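# Stand the clear bottle upright on the white plate

## Task

Put the clear bottle standing upright on the white plate without disturbing anything else, and finish with neither gripper touching the case, the amber bottle or the clear bottle.

## Robot and tools

Robot: two arms, left_arm and right_arm, each with six revolute joints and a parallel two-finger gripper. Two fixed head cameras, cam_head_left and cam_head_right (896x504 each), look down at the table from a stand behind the arms. Something may occasionally nudge a loose object.

Frames: the scene frame has its origin at table-top height, midway between the nominal arm bases; +x points out over the table, +z up, and left_arm sits on the +y side (arm names do not match image sides). Actual bases: left_arm at (+0.049, +0.333, +0.022) m, right_arm at (-0.002, -0.321, +0.044) m, both turned only slightly about z. Each arm reports its gripper's end_effector_position (metres) and end_effector_quat_wxyz in that arm's own base frame; fixed cameras and the table use the scene frame. Reported hand poses can be wrong by a few centimetres, more at long reach. The fingers point along the gripper's +z and open and close along its y; end_effector_position is the spot between the pads, roughly 1 cm short of the tips.

Row layout: every motion command is a row of 14 numbers, always all 14 even when one arm moves. First left_arm: waist, shoulder, elbow, wrist pitch, wrist yaw, wrist roll (absolute target angles in radians, same scale as Joint positions), then its opening; then the same seven for right_arm. Stated joint ranges: waist -2.880 to 2.880, shoulder 0.000 to 3.142, elbow 0.000 to 3.019, wrist pitch -1.693 to 1.571, wrist yaw -1.571 to 1.571, wrist roll -2.094 to 2.094. Real ends may differ by up to 0.084 rad; a target more than 0.084 rad beyond a stated end and further out than the current angle gets the call refused. Targets past the real end are clipped and the result says "joint sent to its limit". Opening is an absolute command from -1 (shut) to +1 (fully open, 0.094 m pad gap). A 0 is a real command, so to leave a gripper alone resend its present value. To keep a still joint still, resend its "Joint targets" value.

Tools:
- execute_actions(actions, cameras): actions is a list of actions; each action is up to 15 rows, one per 1/30 s step, and a short table repeats its last row to fill 15 steps. An empty list just returns state and images. cameras selects images by name; omitted, null or ["all"] gives all, [] gives none; an unknown name invalidates the call.
- move(target, speed, blend, opening_speed, blocking, cameras): target is one 14-number row or a list of up to 15 rows (absolute joint angles plus openings), all arms interpolated together so grippers trace curves. speed is the top rad/s of the joint with farthest to go (0.01 to 12.57, default 0.5), one value or one per target. blend (rad) rounds corners at intermediate targets. opening_speed (0.2 or more, per second on the -1..1 scale) ramps the fingers. Finger changes in later rows are applied only after arrival and rest there. blocking=false returns after about 0.5 s while the move continues; a new move then replaces it. Paths do not avoid obstacles or the other arm; joints trail the path. The result adds a "move:" line: done, off_target (resting more than 0.035 rad from target), moving, held or fault, plus limits=held if steps were withheld. Neither done nor off_target tells you about contact.
- wait(seconds 0 to 10): lets time pass holding the last command; returns early if a running move ends.
- stop(): brakes a running move; faster moves need more room.
- zoom_image(camera, region): region [x0, y0, x1, y1] in pixels of that camera's latest image, at most 504 by 504.
- read_manual(section): licence texts only.
- finished_scene(scene): integer scene number; ends the scene irreversibly. The goal must hold with the robot off the objects.

Motion limits: each step, a joint's target can lead its measured angle by at most 0.716 rad (waist, shoulder), 0.645 (elbow), 0.69 (wrist pitch), 1.84 (wrist yaw), 3.24 (wrist roll). If targets would shift a gripper more than 110 mm from where it is, that arm's targets are scaled back. Tiny joint changes may not start. A "joint command not followed" line means the clearance check altered or withheld steps; that check does not keep the grippers apart.

Result lines: Joint positions and Joint velocities give one block per arm in the joint order above, then pad gap (m, m/s). "within noise" means the arm is effectively still. Joint targets shows what joints are currently driven to. Tool commands shows current gripper commands. grip_measured is the measured opening on the command scale; empty it may read up to about 2.7 mm wide, and squeezing a hard part it reads a few mm below the part's width. Joint torques follow joint order, include gravity, carry per-arm offsets and noise; positive means toward larger angle; torques 3 and 4 wrap at ±28 N m. Calls that ran actions also list joint positions at some control steps. Camera calibration (K, distortion, T_world_to_cam) was given for both head cameras; it can be off by about 2.3 degrees and 9 mm.

Gripping: fingers go where grip_measured will read your number, so command well below the touch reading (about 0.05 lower, 0.11 or more for round items) for full force, roughly 50 to 64 N per pad. Close slowly with opening_speed on fragile items. To release, command well above grip_measured.

Avoid: dropping or releasing moving parts, anything falling or being left off the table, hard hits on fixed or heavy things, and contact or pressing between the two arms (including one gripper closing on the other's fingers), which can end the scene. Harder, faster contacts and targets beyond contact press harder. Holding loads, stretched poses or pushing into unreachable poses heat motors; a MOTOR HOT line appears at 85 °C, and at 100 °C the arm drops limp for 30 to 60 s or more (OVER-TEMPERATURE FAULT), possibly without warning.

Each tool is called after "Request:" by a JSON object that holds its "method" and its "body".

## Session

Request:
{"method": "execute_actions", "body": {"actions": []}}

Scene clock: 0.00 s.
left_arm: end_effector_position=(+0.5926, +0.4912, +0.2001) grip_measured=+1.000 end_effector_quat_wxyz=(+0.296, -0.241, +0.920, -0.087) | right_arm: end_effector_position=(+0.5971, -0.0935, +0.1311) grip_measured=+1.000 end_effector_quat_wxyz=(+0.214, +0.238, +0.947, +0.032)
Joint positions: left_arm=[0.79 2.135 2.116 -1.093 0.445 0.173 0.094] | right_arm=[-0.162 1.717 1.343 -0.762 -0.027 0.337 0.094]
Joint velocities: within noise
Joint torques (N m): no reading
Motor temperatures (°C): left_arm=[20 23 21 21 19 20 19] | right_arm=[23 24 19 21 23 23 19]
Heat: left arm: hottest shoulder 23 °C; right arm: hottest shoulder 24 °C.
Joint targets: left_arm=[0.790 2.126 2.145 -1.089 0.445 0.173] | right_arm=[-0.162 1.707 1.372 -0.758 -0.027 0.337]
Tool commands: left_gripper/opening=+1.0 right_gripper/opening=+1.0

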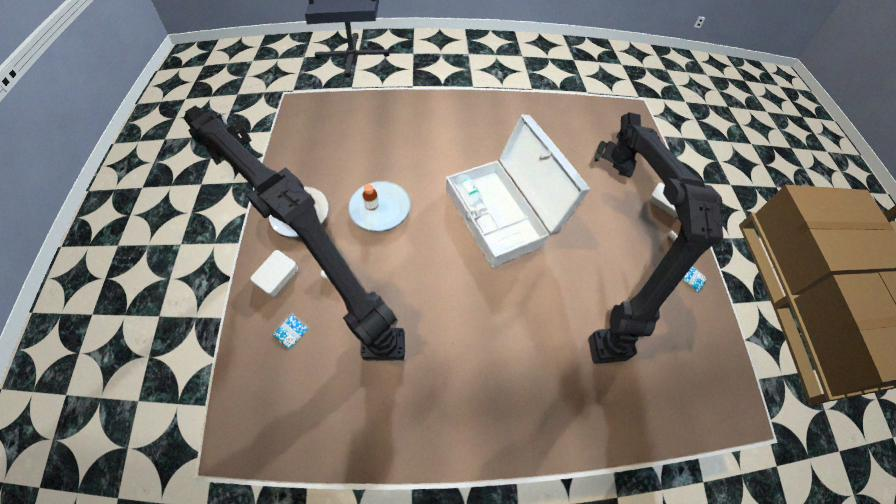

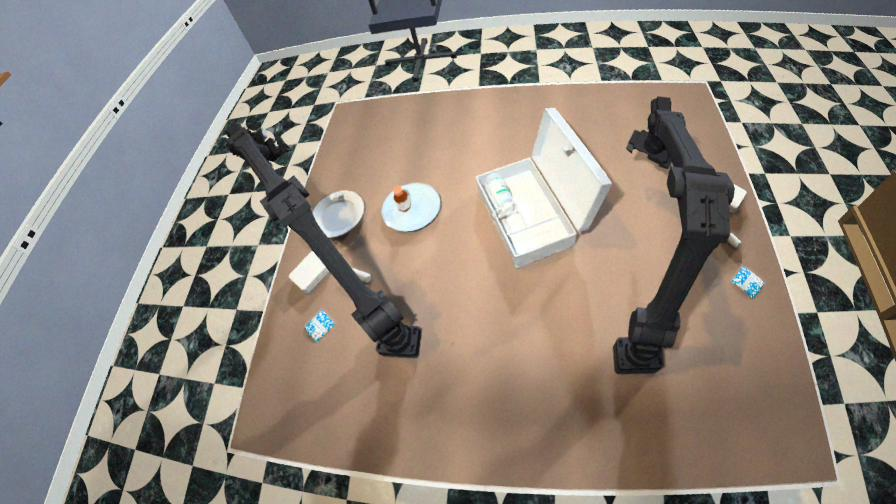

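Request:
{"method": "zoom_image", "body": {"camera": "cam_head_right", "region": [460, 90, 640, 280]}}

Request:
{"method": "zoom_image", "body": {"camera": "cam_head_left", "region": [430, 100, 610, 280]}}

Request:
{"method": "zoom_image", "body": {"camera": "cam_head_right", "region": [270, 150, 470, 310]}}

Request:
{"method": "zoom_image", "body": {"camera": "cam_head_left", "region": [240, 150, 440, 310]}}

Request:
{"method": "zoom_image", "body": {"camera": "cam_head_right", "region": [620, 90, 820, 310]}}

Scaled by 2.653.

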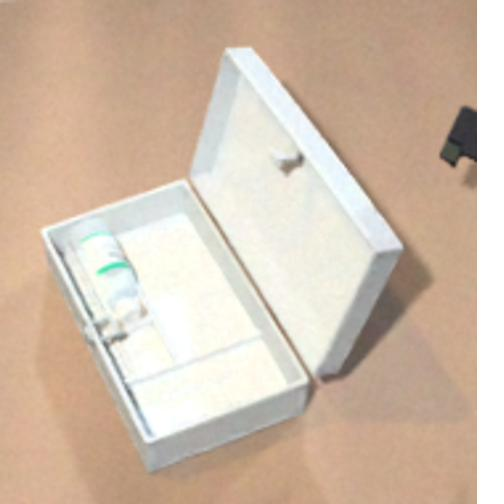

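Scaled by 2.800.

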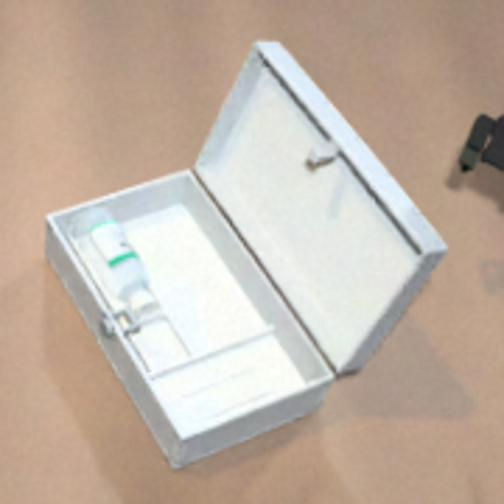

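Scaled by 2.520.

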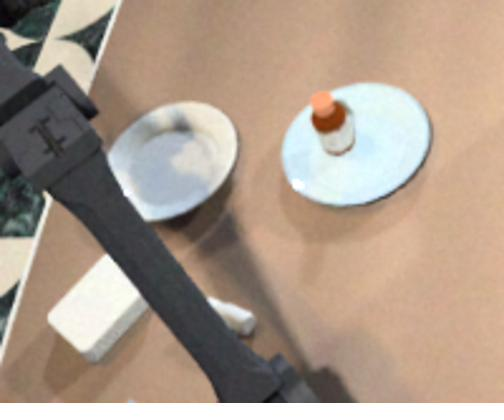

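Scaled by 2.520.

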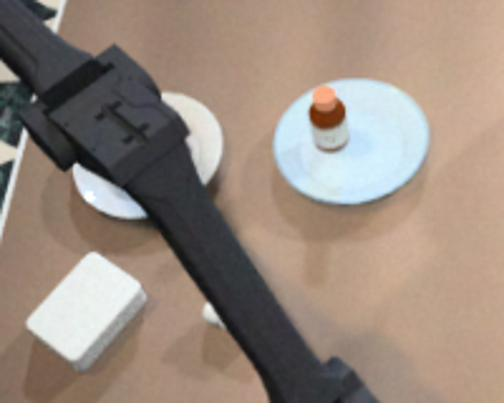

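Scaled by 2.291.

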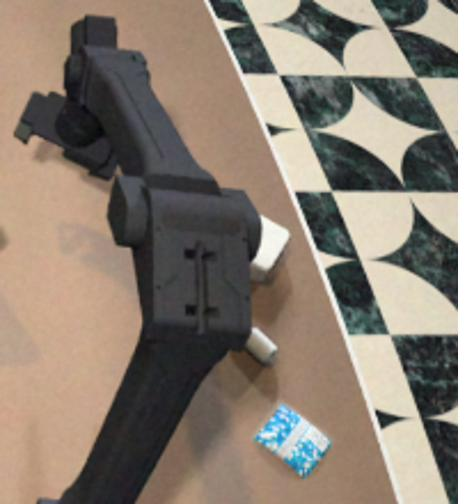

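Request:
{"method": "move", "body": {"target": [-0.6925,1.513,1.339,-0.913,-0.646,-0.854,1,-0.162,1.707,1.372,-0.758,-0.027,0.337,1], "speed": 1.0}}

Request:
{"method": "zoom_image", "body": {"camera": "cam_head_left", "region": [230, 130, 440, 310]}}

Request:
{"method": "zoom_image", "body": {"camera": "cam_head_right", "region": [440, 90, 620, 280]}}

Request:
{"method": "zoom_image", "body": {"camera": "cam_head_left", "region": [400, 90, 620, 280]}}

Scene clock: 191.60 s.
left_arm: end_effector_position=(+0.4820, -0.2738, +0.2542) grip_measured=+1.000 end_effector_quat_wxyz=(+0.372, -0.138, +0.916, +0.065) | right_arm: end_effector_position=(+0.5971, -0.0935, +0.1311) grip_measured=+1.000 end_effector_quat_wxyz=(+0.214, +0.238, +0.947, +0.032)
Joint positions: left_arm=[-0.705 1.525 1.348 -0.926 -0.642 -0.846 0.094] | right_arm=[-0.162 1.717 1.343 -0.762 -0.027 0.337 0.094]
Joint velocities: within noise
Joint torques (N m): left_arm=[-0.44 -13.51 8.5 1.35 -0.57 0.03] | right_arm=[1.9 -12.57 9.88 1.54 -0.12 -0.04]
Motor temperatures (°C): left_arm=[20 34 28 21 19 20 19] | right_arm=[21 28 28 21 22 22 19]
Heat: left arm: hottest shoulder 34 °C; right arm: hottest shoulder 28 °C.
Joint targets: left_arm=[-0.693 1.513 1.339 -0.913 -0.646 -0.854] | right_arm=[-0.162 1.707 1.372 -0.758 -0.027 0.337]
move: done

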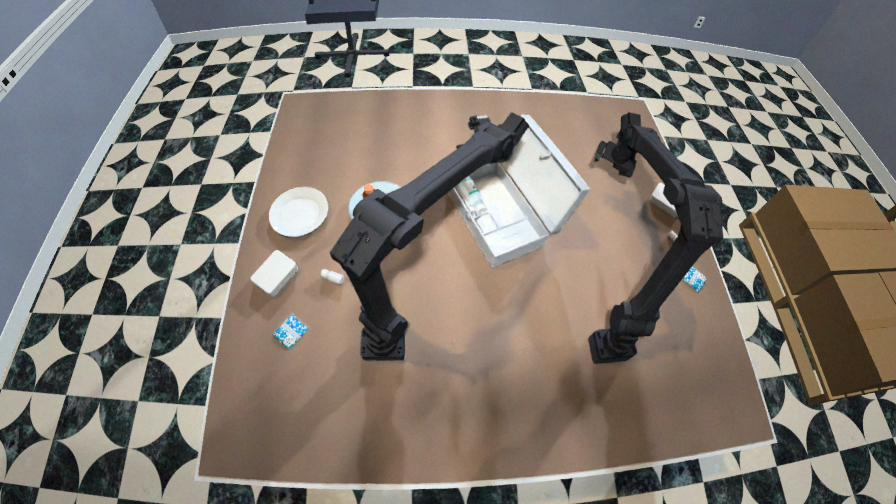

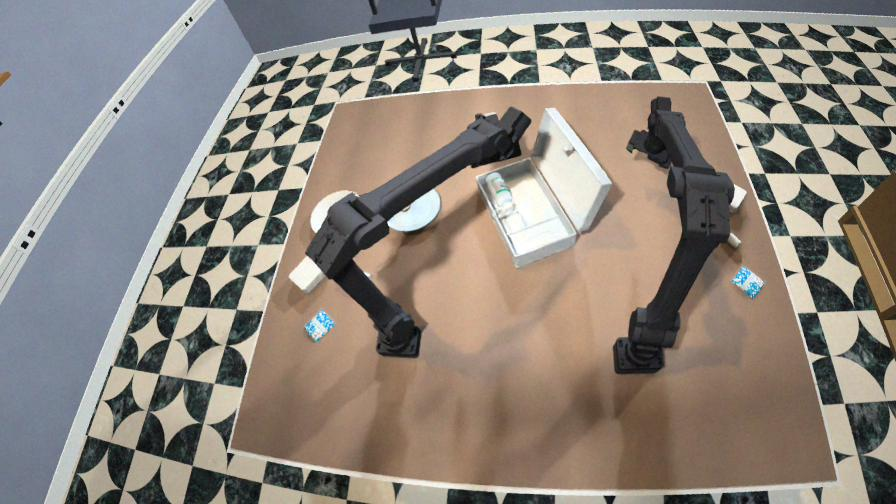

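Scaled by 2.400.

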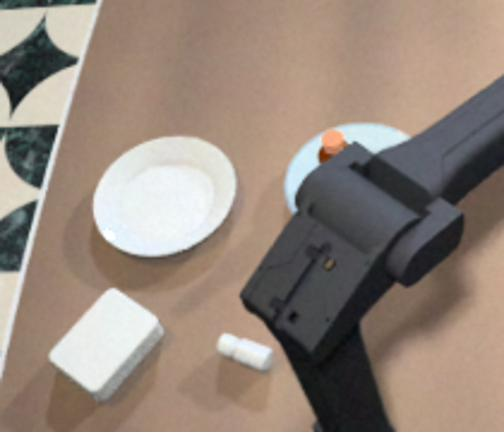

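Scaled by 2.653.

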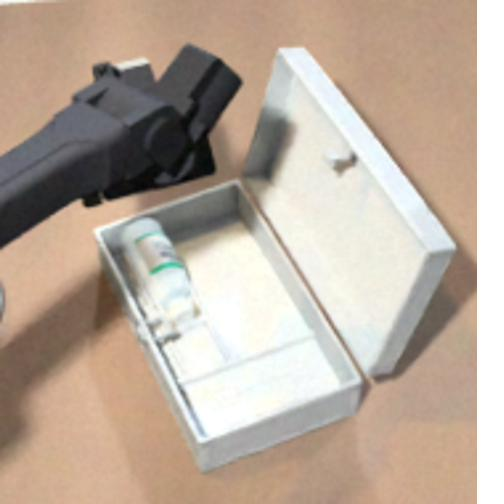

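Scaled by 2.291.

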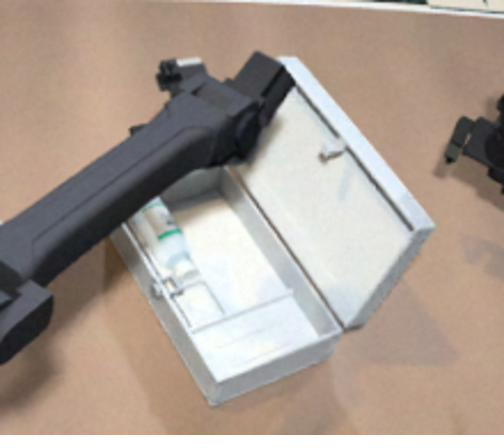

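Request:
{"method": "zoom_image", "body": {"camera": "cam_head_right", "region": [470, 155, 550, 235]}}

Request:
{"method": "zoom_image", "body": {"camera": "cam_head_left", "region": [445, 165, 525, 245]}}

Scaled by 6.300.

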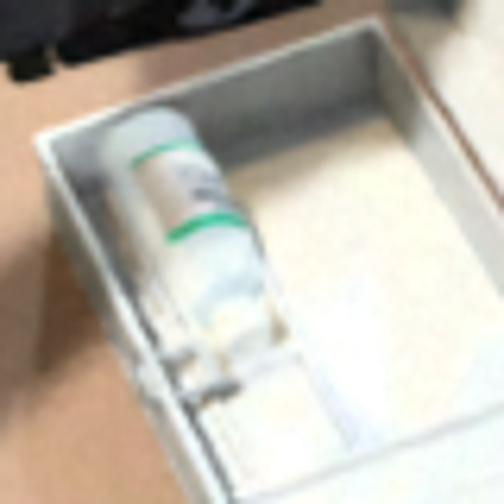

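Scaled by 6.300.

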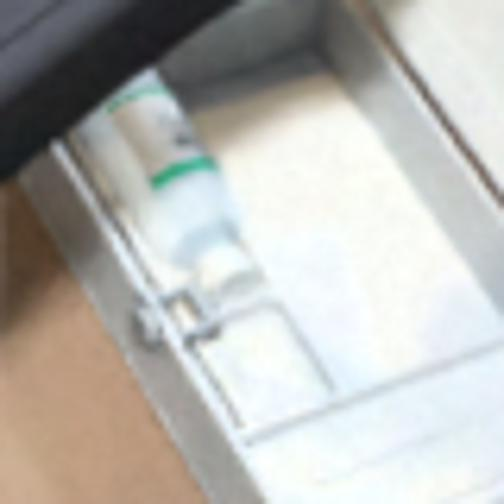

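Request:
{"method": "move", "body": {"target": [-0.6266,1.696,1.237,-0.782,-0.415,-0.868,0.35,-0.162,1.707,1.372,-0.758,-0.027,0.337,1], "speed": 0.6}}

Request:
{"method": "zoom_image", "body": {"camera": "cam_head_right", "region": [440, 100, 600, 250]}}

Request:
{"method": "zoom_image", "body": {"camera": "cam_head_left", "region": [420, 100, 580, 250]}}

Scene clock: 337.43 s.
left_arm: end_effector_position=(+0.4845, -0.2706, +0.0985) grip_measured=+0.353 end_effector_quat_wxyz=(+0.247, -0.139, +0.958, +0.051) | right_arm: end_effector_position=(+0.5971, -0.0935, +0.1311) grip_measured=+1.000 end_effector_quat_wxyz=(+0.214, +0.238, +0.947, +0.032)
Joint positions: left_arm=[-0.637 1.711 1.235 -0.794 -0.419 -0.86 0.064] | right_arm=[-0.162 1.717 1.343 -0.762 -0.027 0.337 0.094]
Joint velocities: within noise
Joint torques (N m): left_arm=[-0.67 -15.74 8.34 1.07 -0.18 0.01] | right_arm=[1.03 -13.33 10.02 1.88 -0.14 -0.05]
Motor temperatures (°C): left_arm=[19 27 26 21 19 20 19] | right_arm=[21 28 30 21 21 22 19]
Heat: left arm: hottest shoulder 27 °C; right arm: hottest elbow 30 °C.
Joint targets: left_arm=[-0.626 1.696 1.237 -0.782 -0.415 -0.868] | right_arm=[-0.162 1.707 1.372 -0.758 -0.027 0.337]
move: done

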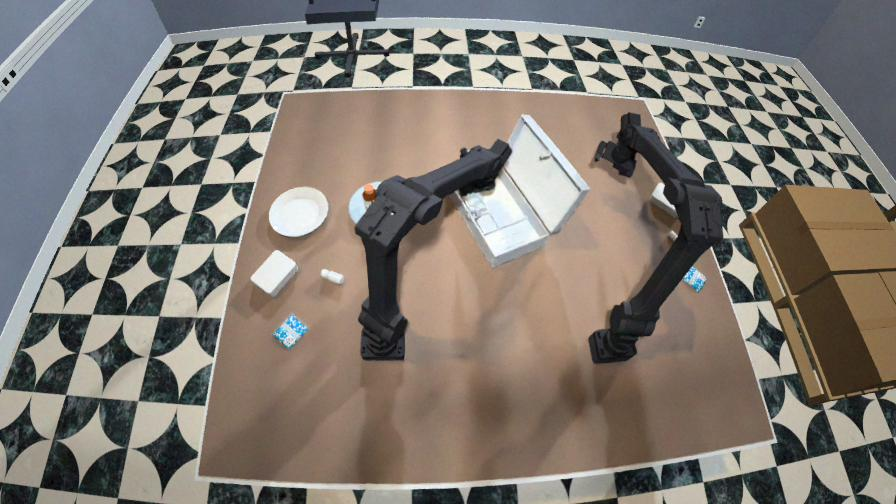

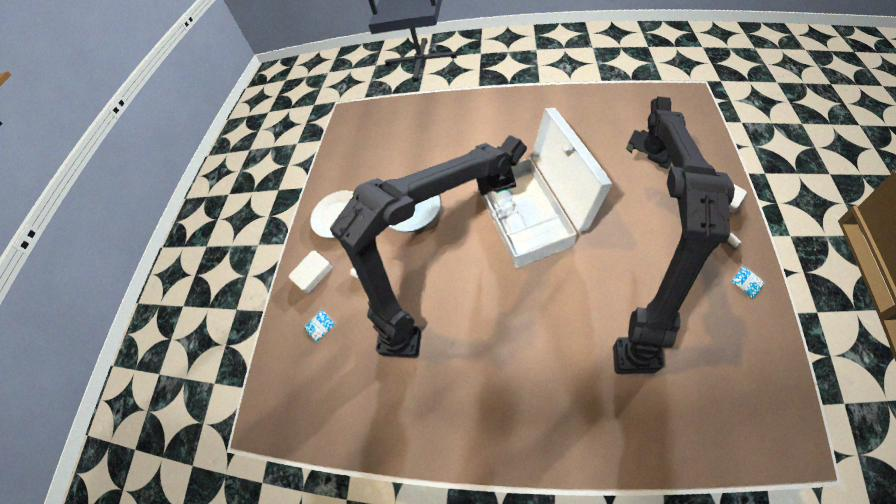

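Scaled by 3.150.

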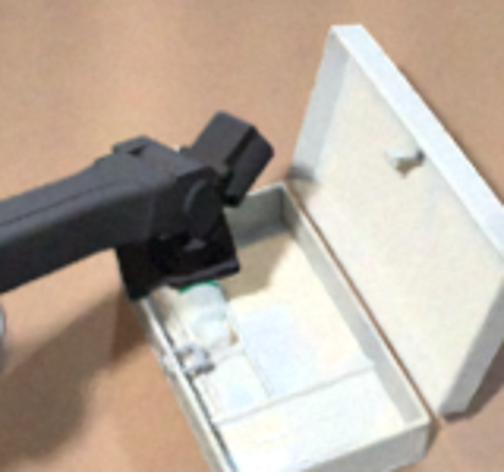

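Scaled by 3.150.

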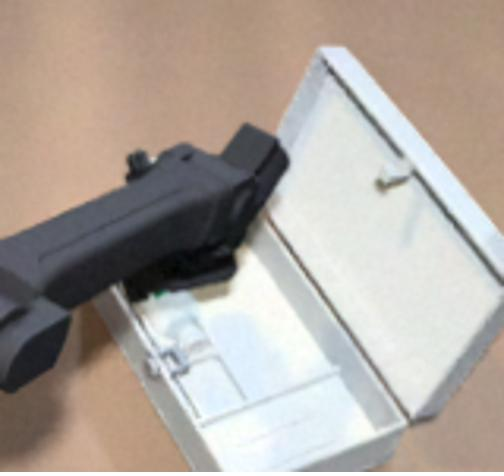

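Request:
{"method": "move", "body": {"target": [-0.617,1.768,1.347,-0.794,-0.411,-0.876,0.35,-0.162,1.707,1.372,-0.758,-0.027,0.337,1], "speed": 0.3}}

Request:
{"method": "zoom_image", "body": {"camera": "cam_head_right", "region": [470, 130, 570, 230]}}

Request:
{"method": "zoom_image", "body": {"camera": "cam_head_left", "region": [440, 130, 540, 230]}}

Scene clock: 390.10 s.
left_arm: end_effector_position=(+0.5005, -0.2814, +0.0975) grip_measured=+0.353 end_effector_quat_wxyz=(+0.250, -0.145, +0.956, +0.045) | right_arm: end_effector_position=(+0.5971, -0.0935, +0.1311) grip_measured=+1.000 end_effector_quat_wxyz=(+0.214, +0.238, +0.947, +0.032)
Joint positions: left_arm=[-0.634 1.752 1.287 -0.794 -0.415 -0.868 0.064] | right_arm=[-0.162 1.717 1.343 -0.762 -0.027 0.337 0.094]
Joint velocities: within noise
Joint torques (N m): left_arm=[-0.38 -14.51 13.23 0.72 -0.18 0.06] | right_arm=[0.97 -13.27 9.94 1.54 -0.11 -0.05]
Motor temperatures (°C): left_arm=[19 28 26 21 19 20 19] | right_arm=[21 28 30 21 21 22 19]
Heat: left arm: hottest shoulder 28 °C; right arm: hottest elbow 30 °C.
Joint targets: left_arm=[-0.617 1.768 1.347 -0.794 -0.411 -0.876] | right_arm=[-0.162 1.707 1.372 -0.758 -0.027 0.337]
move: off_target (left_arm); left_arm: the elbow is farthest, 0.060 rad from its target

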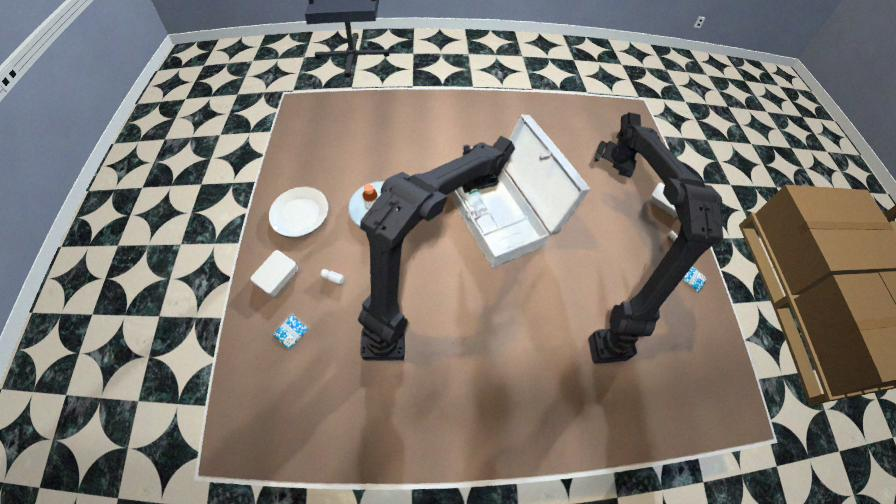

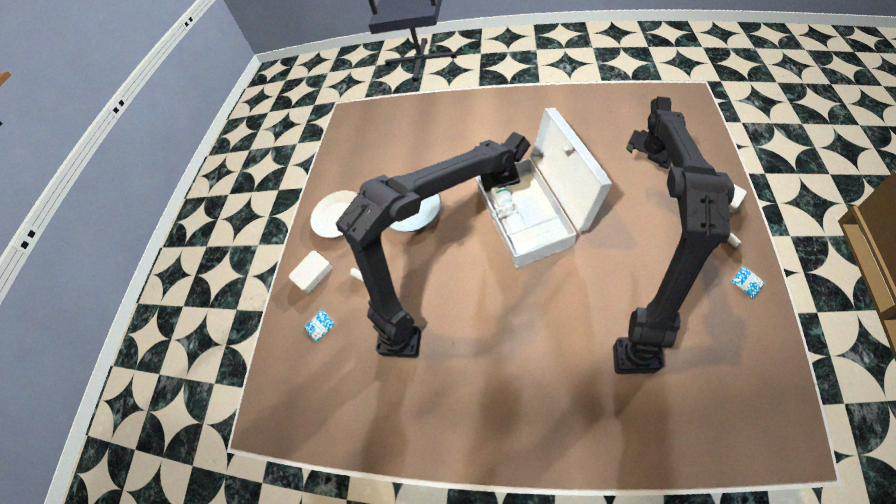

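Scaled by 5.040.

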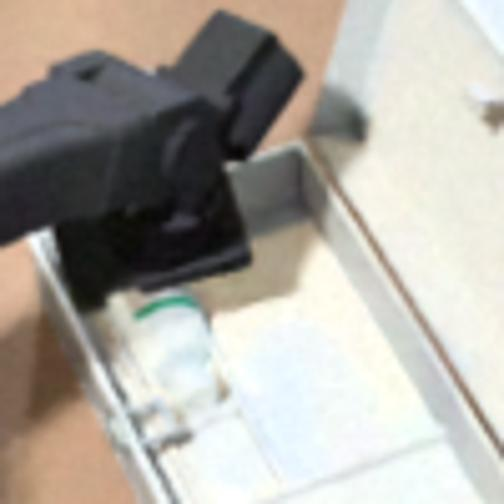

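Scaled by 5.040.

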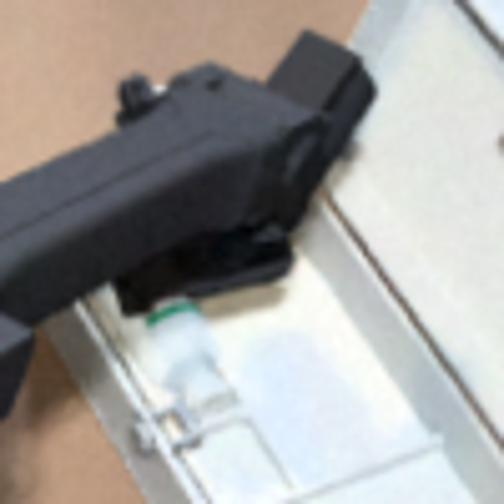

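Request:
{"method": "move", "body": {"target": [-0.622,1.795,1.39,-0.80,-0.411,-0.876,0.35,-0.162,1.707,1.372,-0.758,-0.027,0.337,1], "speed": 0.5}}

Request:
{"method": "zoom_image", "body": {"camera": "cam_head_right", "region": [470, 130, 570, 230]}}

Request:
{"method": "zoom_image", "body": {"camera": "cam_head_left", "region": [440, 130, 540, 230]}}

Scene clock: 438.43 s.
left_arm: end_effector_position=(+0.5130, -0.2906, +0.1014) grip_measured=+0.353 end_effector_quat_wxyz=(+0.256, -0.147, +0.955, +0.039) | right_arm: end_effector_position=(+0.5971, -0.0935, +0.1311) grip_measured=+1.000 end_effector_quat_wxyz=(+0.214, +0.238, +0.947, +0.032)
Joint positions: left_arm=[-0.634 1.776 1.329 -0.794 -0.415 -0.869 0.064] | right_arm=[-0.162 1.717 1.343 -0.762 -0.027 0.337 0.094]
Joint velocities: within noise
Joint torques (N m): left_arm=[-0.44 -13.8 13.42 0.55 -0.13 0.08] | right_arm=[0.73 -13.22 9.87 1.57 -0.12 -0.05]
Motor temperatures (°C): left_arm=[19 28 29 21 19 20 19] | right_arm=[21 29 31 21 21 22 19]
Heat: left arm: hottest elbow 29 °C; right arm: hottest elbow 31 °C.
Joint targets: left_arm=[-0.622 1.795 1.390 -0.800 -0.411 -0.876] | right_arm=[-0.162 1.707 1.372 -0.758 -0.027 0.337]
move: off_target (left_arm); left_arm: the elbow is farthest, 0.061 rad from its target

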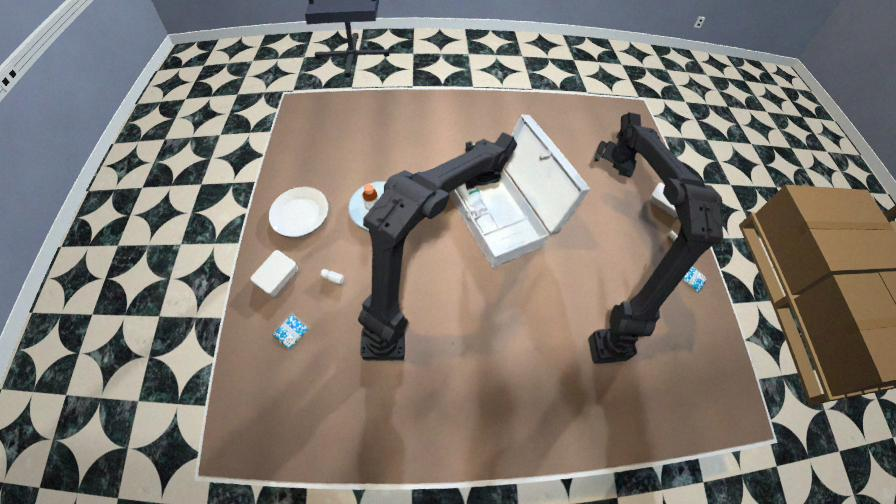

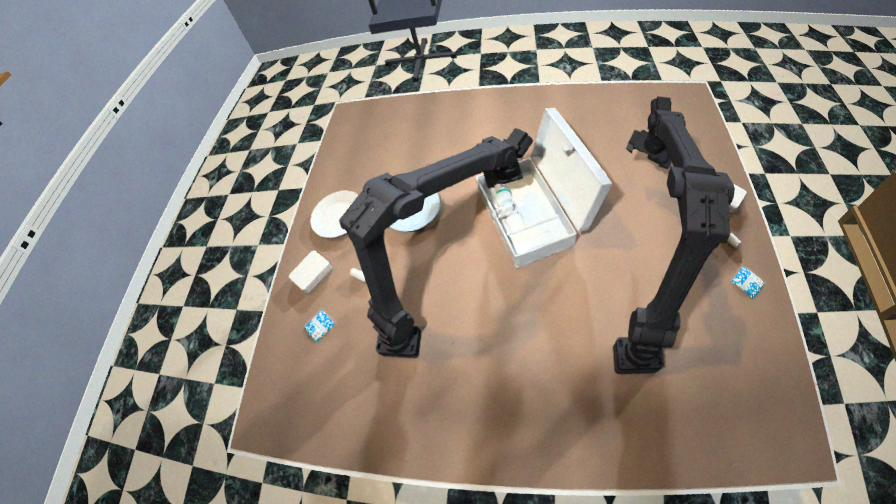

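Scaled by 5.040.

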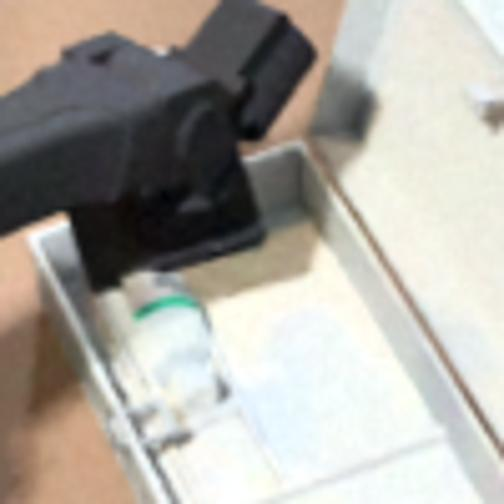

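Scaled by 5.040.

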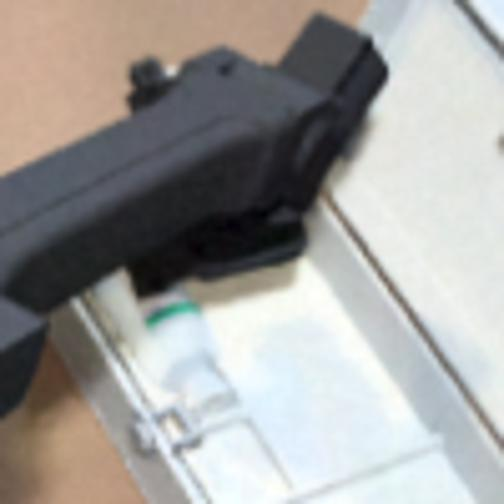

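Request:
{"method": "move", "body": {"target": [-0.622,1.85,1.261,-0.634,-0.411,-0.876,0.35,-0.162,1.707,1.372,-0.758,-0.027,0.337,1], "speed": 0.25}}

Request:
{"method": "zoom_image", "body": {"camera": "cam_head_right", "region": [470, 130, 570, 230]}}

Request:
{"method": "zoom_image", "body": {"camera": "cam_head_left", "region": [440, 130, 540, 230]}}

Scene clock: 459.90 s.
left_arm: end_effector_position=(+0.5162, -0.2930, +0.0518) grip_measured=+0.353 end_effector_quat_wxyz=(+0.263, -0.149, +0.953, +0.031) | right_arm: end_effector_position=(+0.5971, -0.0935, +0.1311) grip_measured=+1.000 end_effector_quat_wxyz=(+0.214, +0.238, +0.947, +0.032)
Joint positions: left_arm=[-0.634 1.84 1.268 -0.648 -0.414 -0.869 0.064] | right_arm=[-0.162 1.717 1.343 -0.762 -0.027 0.337 0.094]
Joint velocities: within noise
Joint torques (N m): left_arm=[-0.67 -15.5 7.38 1.25 -0.17 0.05] | right_arm=[1.08 -12.69 9.94 1.7 -0.16 -0.08]
Motor temperatures (°C): left_arm=[19 28 32 21 19 20 19] | right_arm=[20 29 31 21 21 22 19]
Heat: left arm: hottest elbow 32 °C; right arm: hottest elbow 31 °C.
Joint targets: left_arm=[-0.622 1.850 1.261 -0.634 -0.411 -0.876] | right_arm=[-0.162 1.707 1.372 -0.758 -0.027 0.337]
move: done

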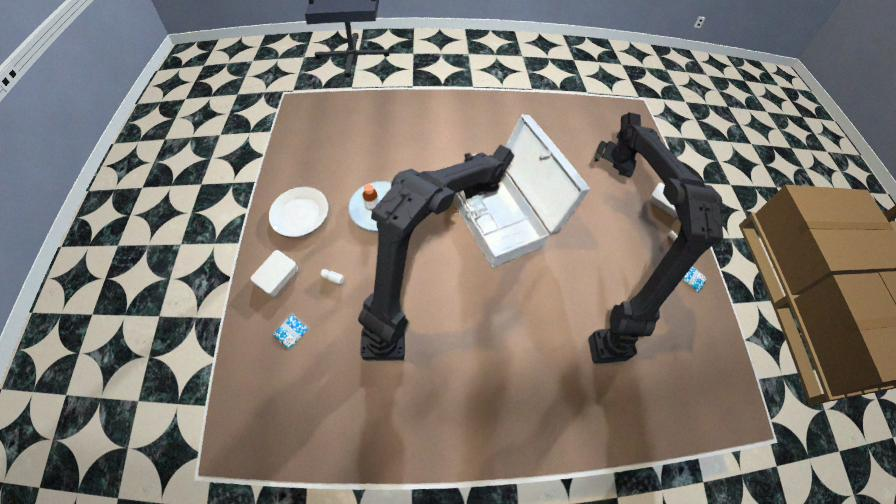

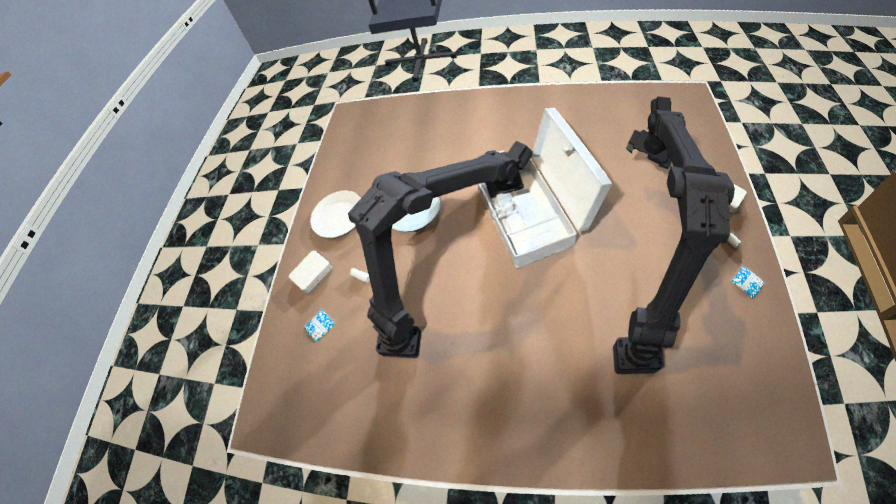

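Scaled by 5.040.

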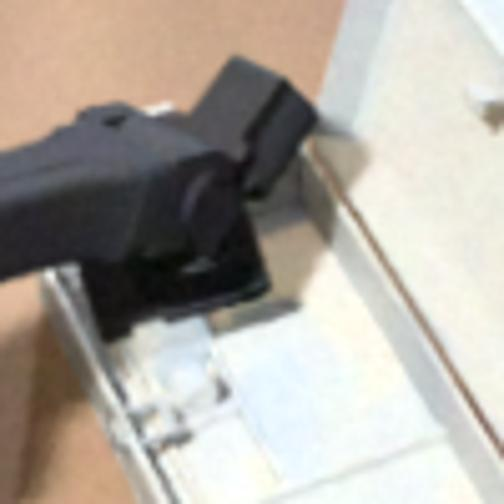

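Scaled by 5.040.

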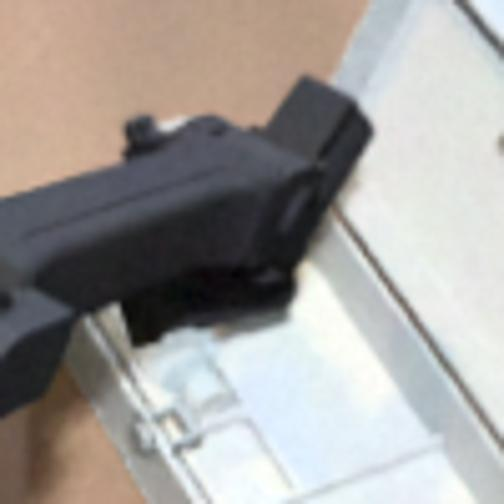

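Request:
{"method": "move", "body": {"target": [-0.622,1.904,1.242,-0.585,-0.411,-0.876,0.35,-0.162,1.707,1.372,-0.758,-0.027,0.337,1], "speed": 0.15}}

Request:
{"method": "zoom_image", "body": {"camera": "cam_head_right", "region": [470, 130, 570, 230]}}

Request:
{"method": "zoom_image", "body": {"camera": "cam_head_left", "region": [440, 130, 540, 230]}}

Scene clock: 474.73 s.
left_arm: end_effector_position=(+0.5165, -0.2879, +0.0218) grip_measured=+0.352 end_effector_quat_wxyz=(+0.258, -0.150, +0.954, +0.040) | right_arm: end_effector_position=(+0.5971, -0.0935, +0.1311) grip_measured=+1.000 end_effector_quat_wxyz=(+0.214, +0.238, +0.947, +0.032)
Joint positions: left_arm=[-0.628 1.887 1.25 -0.602 -0.419 -0.869 0.064] | right_arm=[-0.162 1.717 1.343 -0.762 -0.027 0.337 0.094]
Joint velocities: within noise
Joint torques (N m): left_arm=[-0.67 -14.86 6.84 1.31 -0.03 0.07] | right_arm=[1.79 -12.63 9.99 1.65 -0.12 -0.11]
Motor temperatures (°C): left_arm=[19 28 31 21 19 20 19] | right_arm=[20 29 31 21 21 22 19]
Heat: left arm: hottest elbow 31 °C; right arm: hottest elbow 31 °C.
Joint targets: left_arm=[-0.622 1.904 1.242 -0.585 -0.411 -0.876] | right_arm=[-0.162 1.707 1.372 -0.758 -0.027 0.337]
move: done

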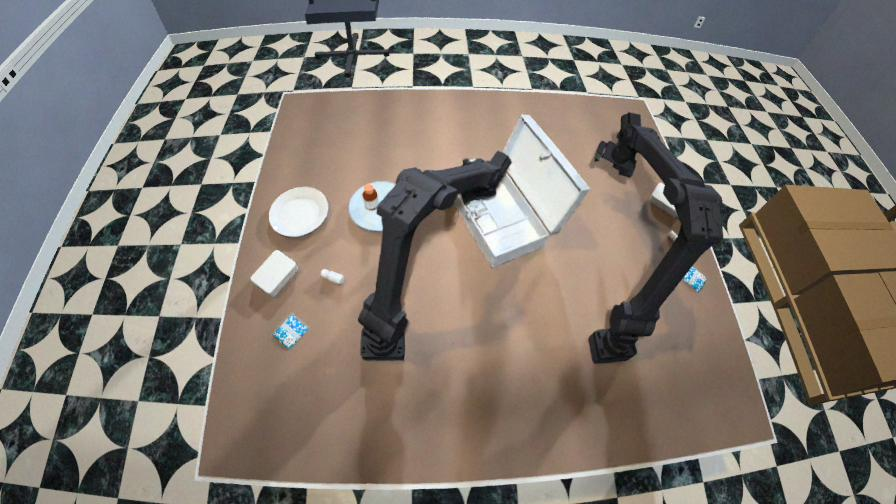

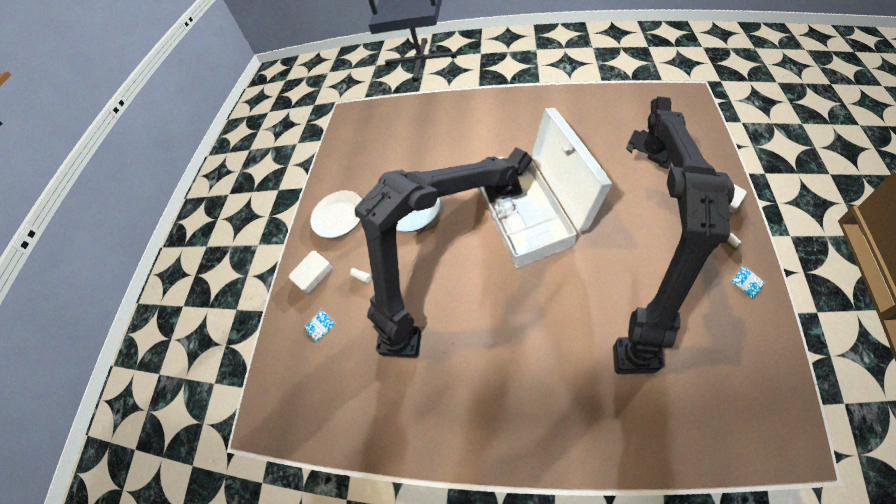

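Scaled by 5.040.

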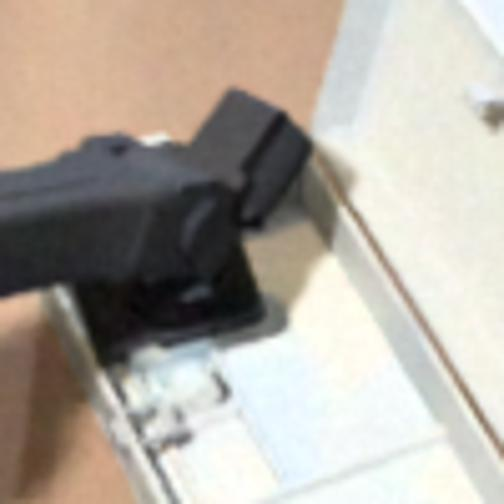

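Scaled by 5.040.

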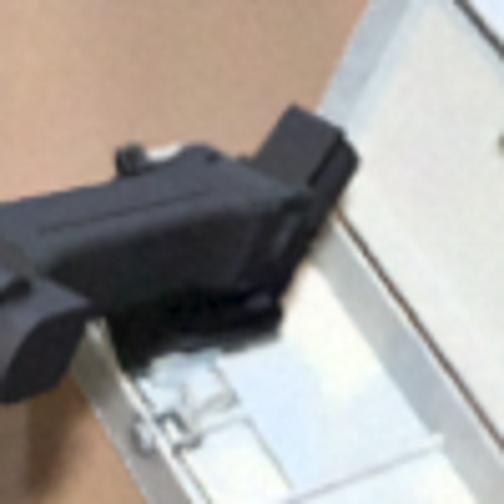

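Request:
{"method": "move", "body": {"target": [-0.630,1.924,1.246,-0.57,-0.411,-0.876,0.35,-0.162,1.707,1.372,-0.758,-0.027,0.337,1], "speed": 0.1, "cameras": []}}

Request:
{"method": "move", "body": {"target": [-0.630,1.924,1.246,-0.57,-0.411,-0.876,-0.2,-0.162,1.707,1.372,-0.758,-0.027,0.337,1], "opening_speed": 0.25}}

Scene clock: 487.70 s.
left_arm: end_effector_position=(+0.5168, -0.2881, +0.0220) grip_measured=+0.352 end_effector_quat_wxyz=(+0.258, -0.150, +0.953, +0.040) | right_arm: end_effector_position=(+0.5971, -0.0935, +0.1311) grip_measured=+1.000 end_effector_quat_wxyz=(+0.214, +0.238, +0.947, +0.032)
Joint positions: left_arm=[-0.628 1.887 1.25 -0.601 -0.419 -0.869 0.064] | right_arm=[-0.162 1.717 1.343 -0.762 -0.027 0.337 0.094]
Joint velocities: within noise
Joint torques (N m): left_arm=[-1.85 -13.45 7.16 1.85 -0.04 0.05] | right_arm=[0.67 -12.81 9.74 1.65 -0.15 -0.11]
Motor temperatures (°C): left_arm=[19 29 30 21 19 20 19] | right_arm=[20 29 31 21 21 22 19]
Heat: left arm: hottest elbow 30 °C; right arm: hottest elbow 31 °C.
Joint targets: left_arm=[-0.630 1.924 1.246 -0.570 -0.411 -0.876] | right_arm=[-0.162 1.707 1.372 -0.758 -0.027 0.337]
move: off_target (left_arm); left_arm: the shoulder is farthest, 0.037 rad from its target
No camera images: "cameras" was empty.

Scene clock: 490.10 s.
left_arm: end_effector_position=(+0.5164, -0.2862, +0.0215) grip_measured=+0.183 end_effector_quat_wxyz=(+0.260, -0.152, +0.952, +0.043) | right_arm: end_effector_position=(+0.5971, -0.0935, +0.1311) grip_measured=+1.000 end_effector_quat_wxyz=(+0.214, +0.238, +0.947, +0.032)
Joint positions: left_arm=[-0.628 1.887 1.248 -0.601 -0.427 -0.873 0.056] | right_arm=[-0.162 1.717 1.343 -0.762 -0.027 0.337 0.094]
Joint velocities: within noise
Joint torques (N m): left_arm=[-1.49 -13.39 7.42 1.85 0.32 0.1] | right_arm=[1.49 -13.63 9.91 1.61 -0.09 -0.07]
Motor temperatures (°C): left_arm=[19 29 30 21 19 20 19] | right_arm=[20 29 31 21 21 22 19]
Heat: left arm: hottest elbow 30 °C; right arm: hottest elbow 31 °C.
Joint targets: left_arm=[-0.630 1.924 1.246 -0.570 -0.411 -0.876] | right_arm=[-0.162 1.707 1.372 -0.758 -0.027 0.337]
move: off_target (left_arm); left_arm: the shoulder is farthest, 0.037 rad from its target

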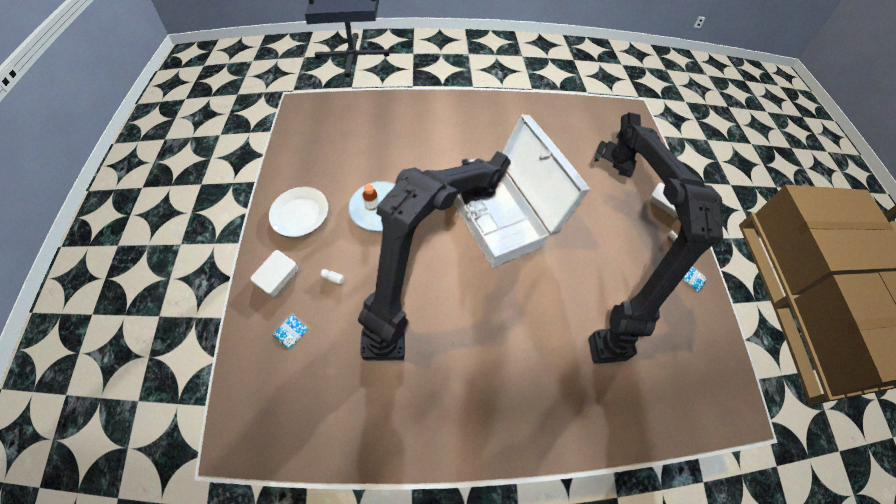

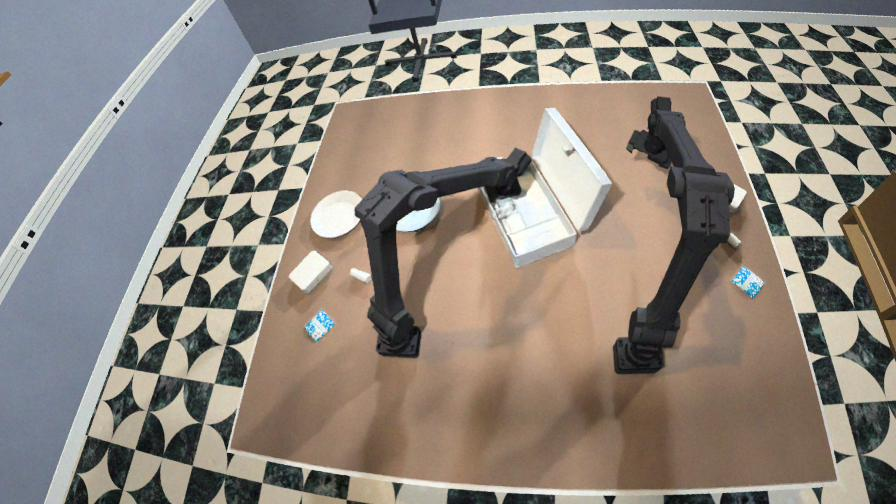

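Request:
{"method": "move", "body": {"target": [[-0.622,1.775,1.36,-0.785,-0.415,-0.872,-0.1,-0.162,1.707,1.372,-0.758,-0.027,0.337,1],[-0.622,1.674,1.63,-1.155,-0.415,-0.872,-0.1,-0.162,1.707,1.372,-0.758,-0.027,0.337,1]], "speed": 0.2}}

Request:
{"method": "zoom_image", "body": {"camera": "cam_head_right", "region": [440, 90, 620, 270]}}

Request:
{"method": "zoom_image", "body": {"camera": "cam_head_left", "region": [420, 90, 600, 270]}}

Scene clock: 517.27 s.
left_arm: end_effector_position=(+0.5095, -0.2852, +0.2049) grip_measured=+0.178 end_effector_quat_wxyz=(+0.227, -0.145, +0.961, +0.063) | right_arm: end_effector_position=(+0.5971, -0.0935, +0.1311) grip_measured=+1.000 end_effector_quat_wxyz=(+0.214, +0.238, +0.947, +0.032)
Joint positions: left_arm=[-0.628 1.719 1.552 -1.151 -0.407 -0.876 0.055] | right_arm=[-0.162 1.717 1.343 -0.762 -0.027 0.337 0.094]
Joint velocities: within noise
Joint torques (N m): left_arm=[-0.91 -19.14 15.45 0.47 -0.65 0.14] | right_arm=[0.97 -13.04 9.91 1.62 -0.11 -0.01]
Motor temperatures (°C): left_arm=[19 29 28 21 19 20 20] | right_arm=[20 29 31 21 21 22 19]
Heat: left arm: hottest shoulder 29 °C; right arm: hottest elbow 31 °C.
Joint targets: left_arm=[-0.622 1.674 1.630 -1.155 -0.415 -0.872] | right_arm=[-0.162 1.707 1.372 -0.758 -0.027 0.337]
move: off_target (left_arm); left_arm: the elbow is farthest, 0.078 rad from its target

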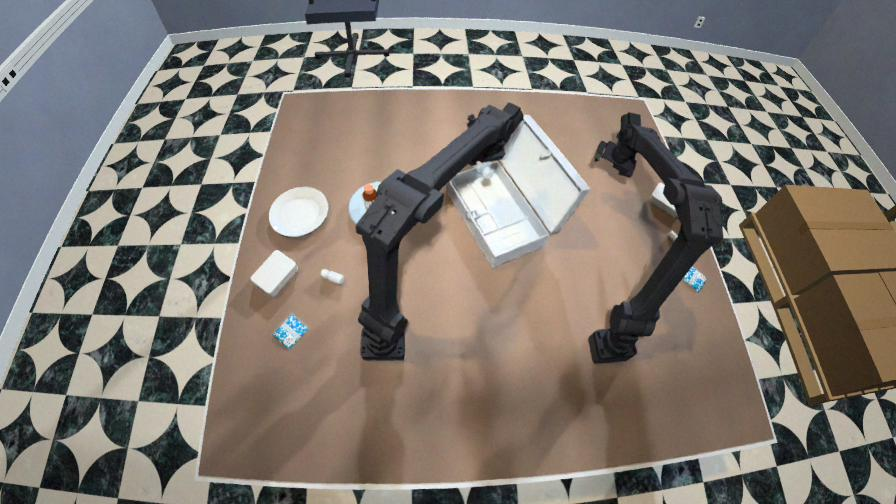

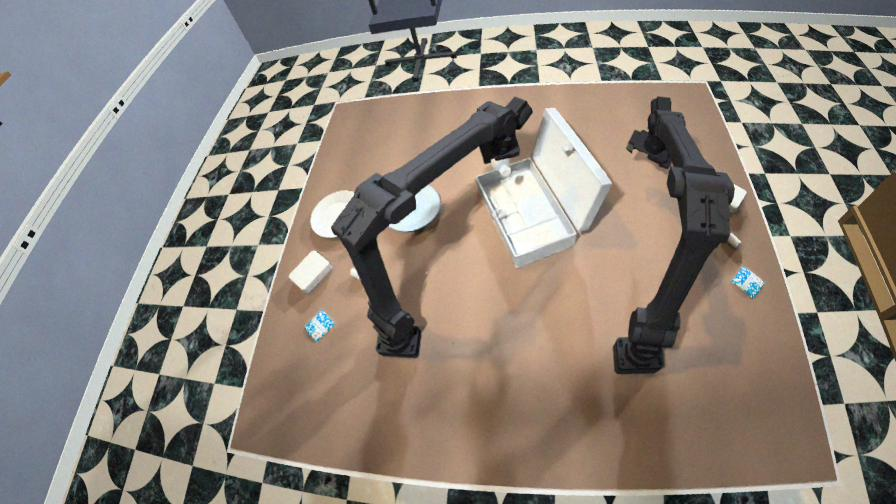

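Scaled by 2.800.

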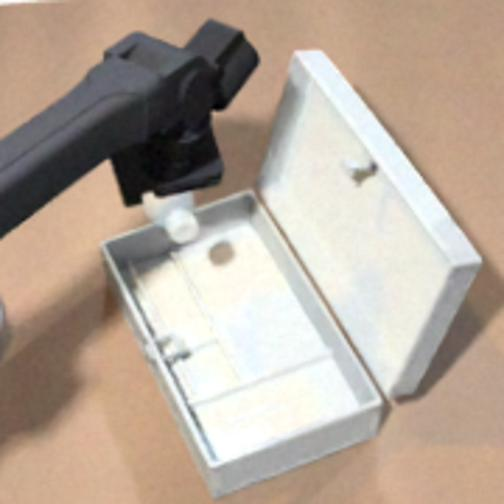

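Scaled by 2.800.

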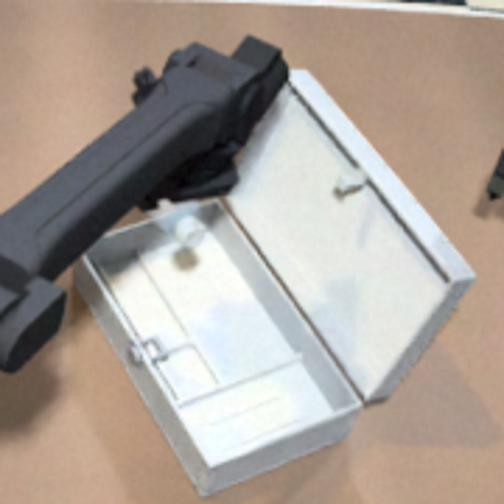

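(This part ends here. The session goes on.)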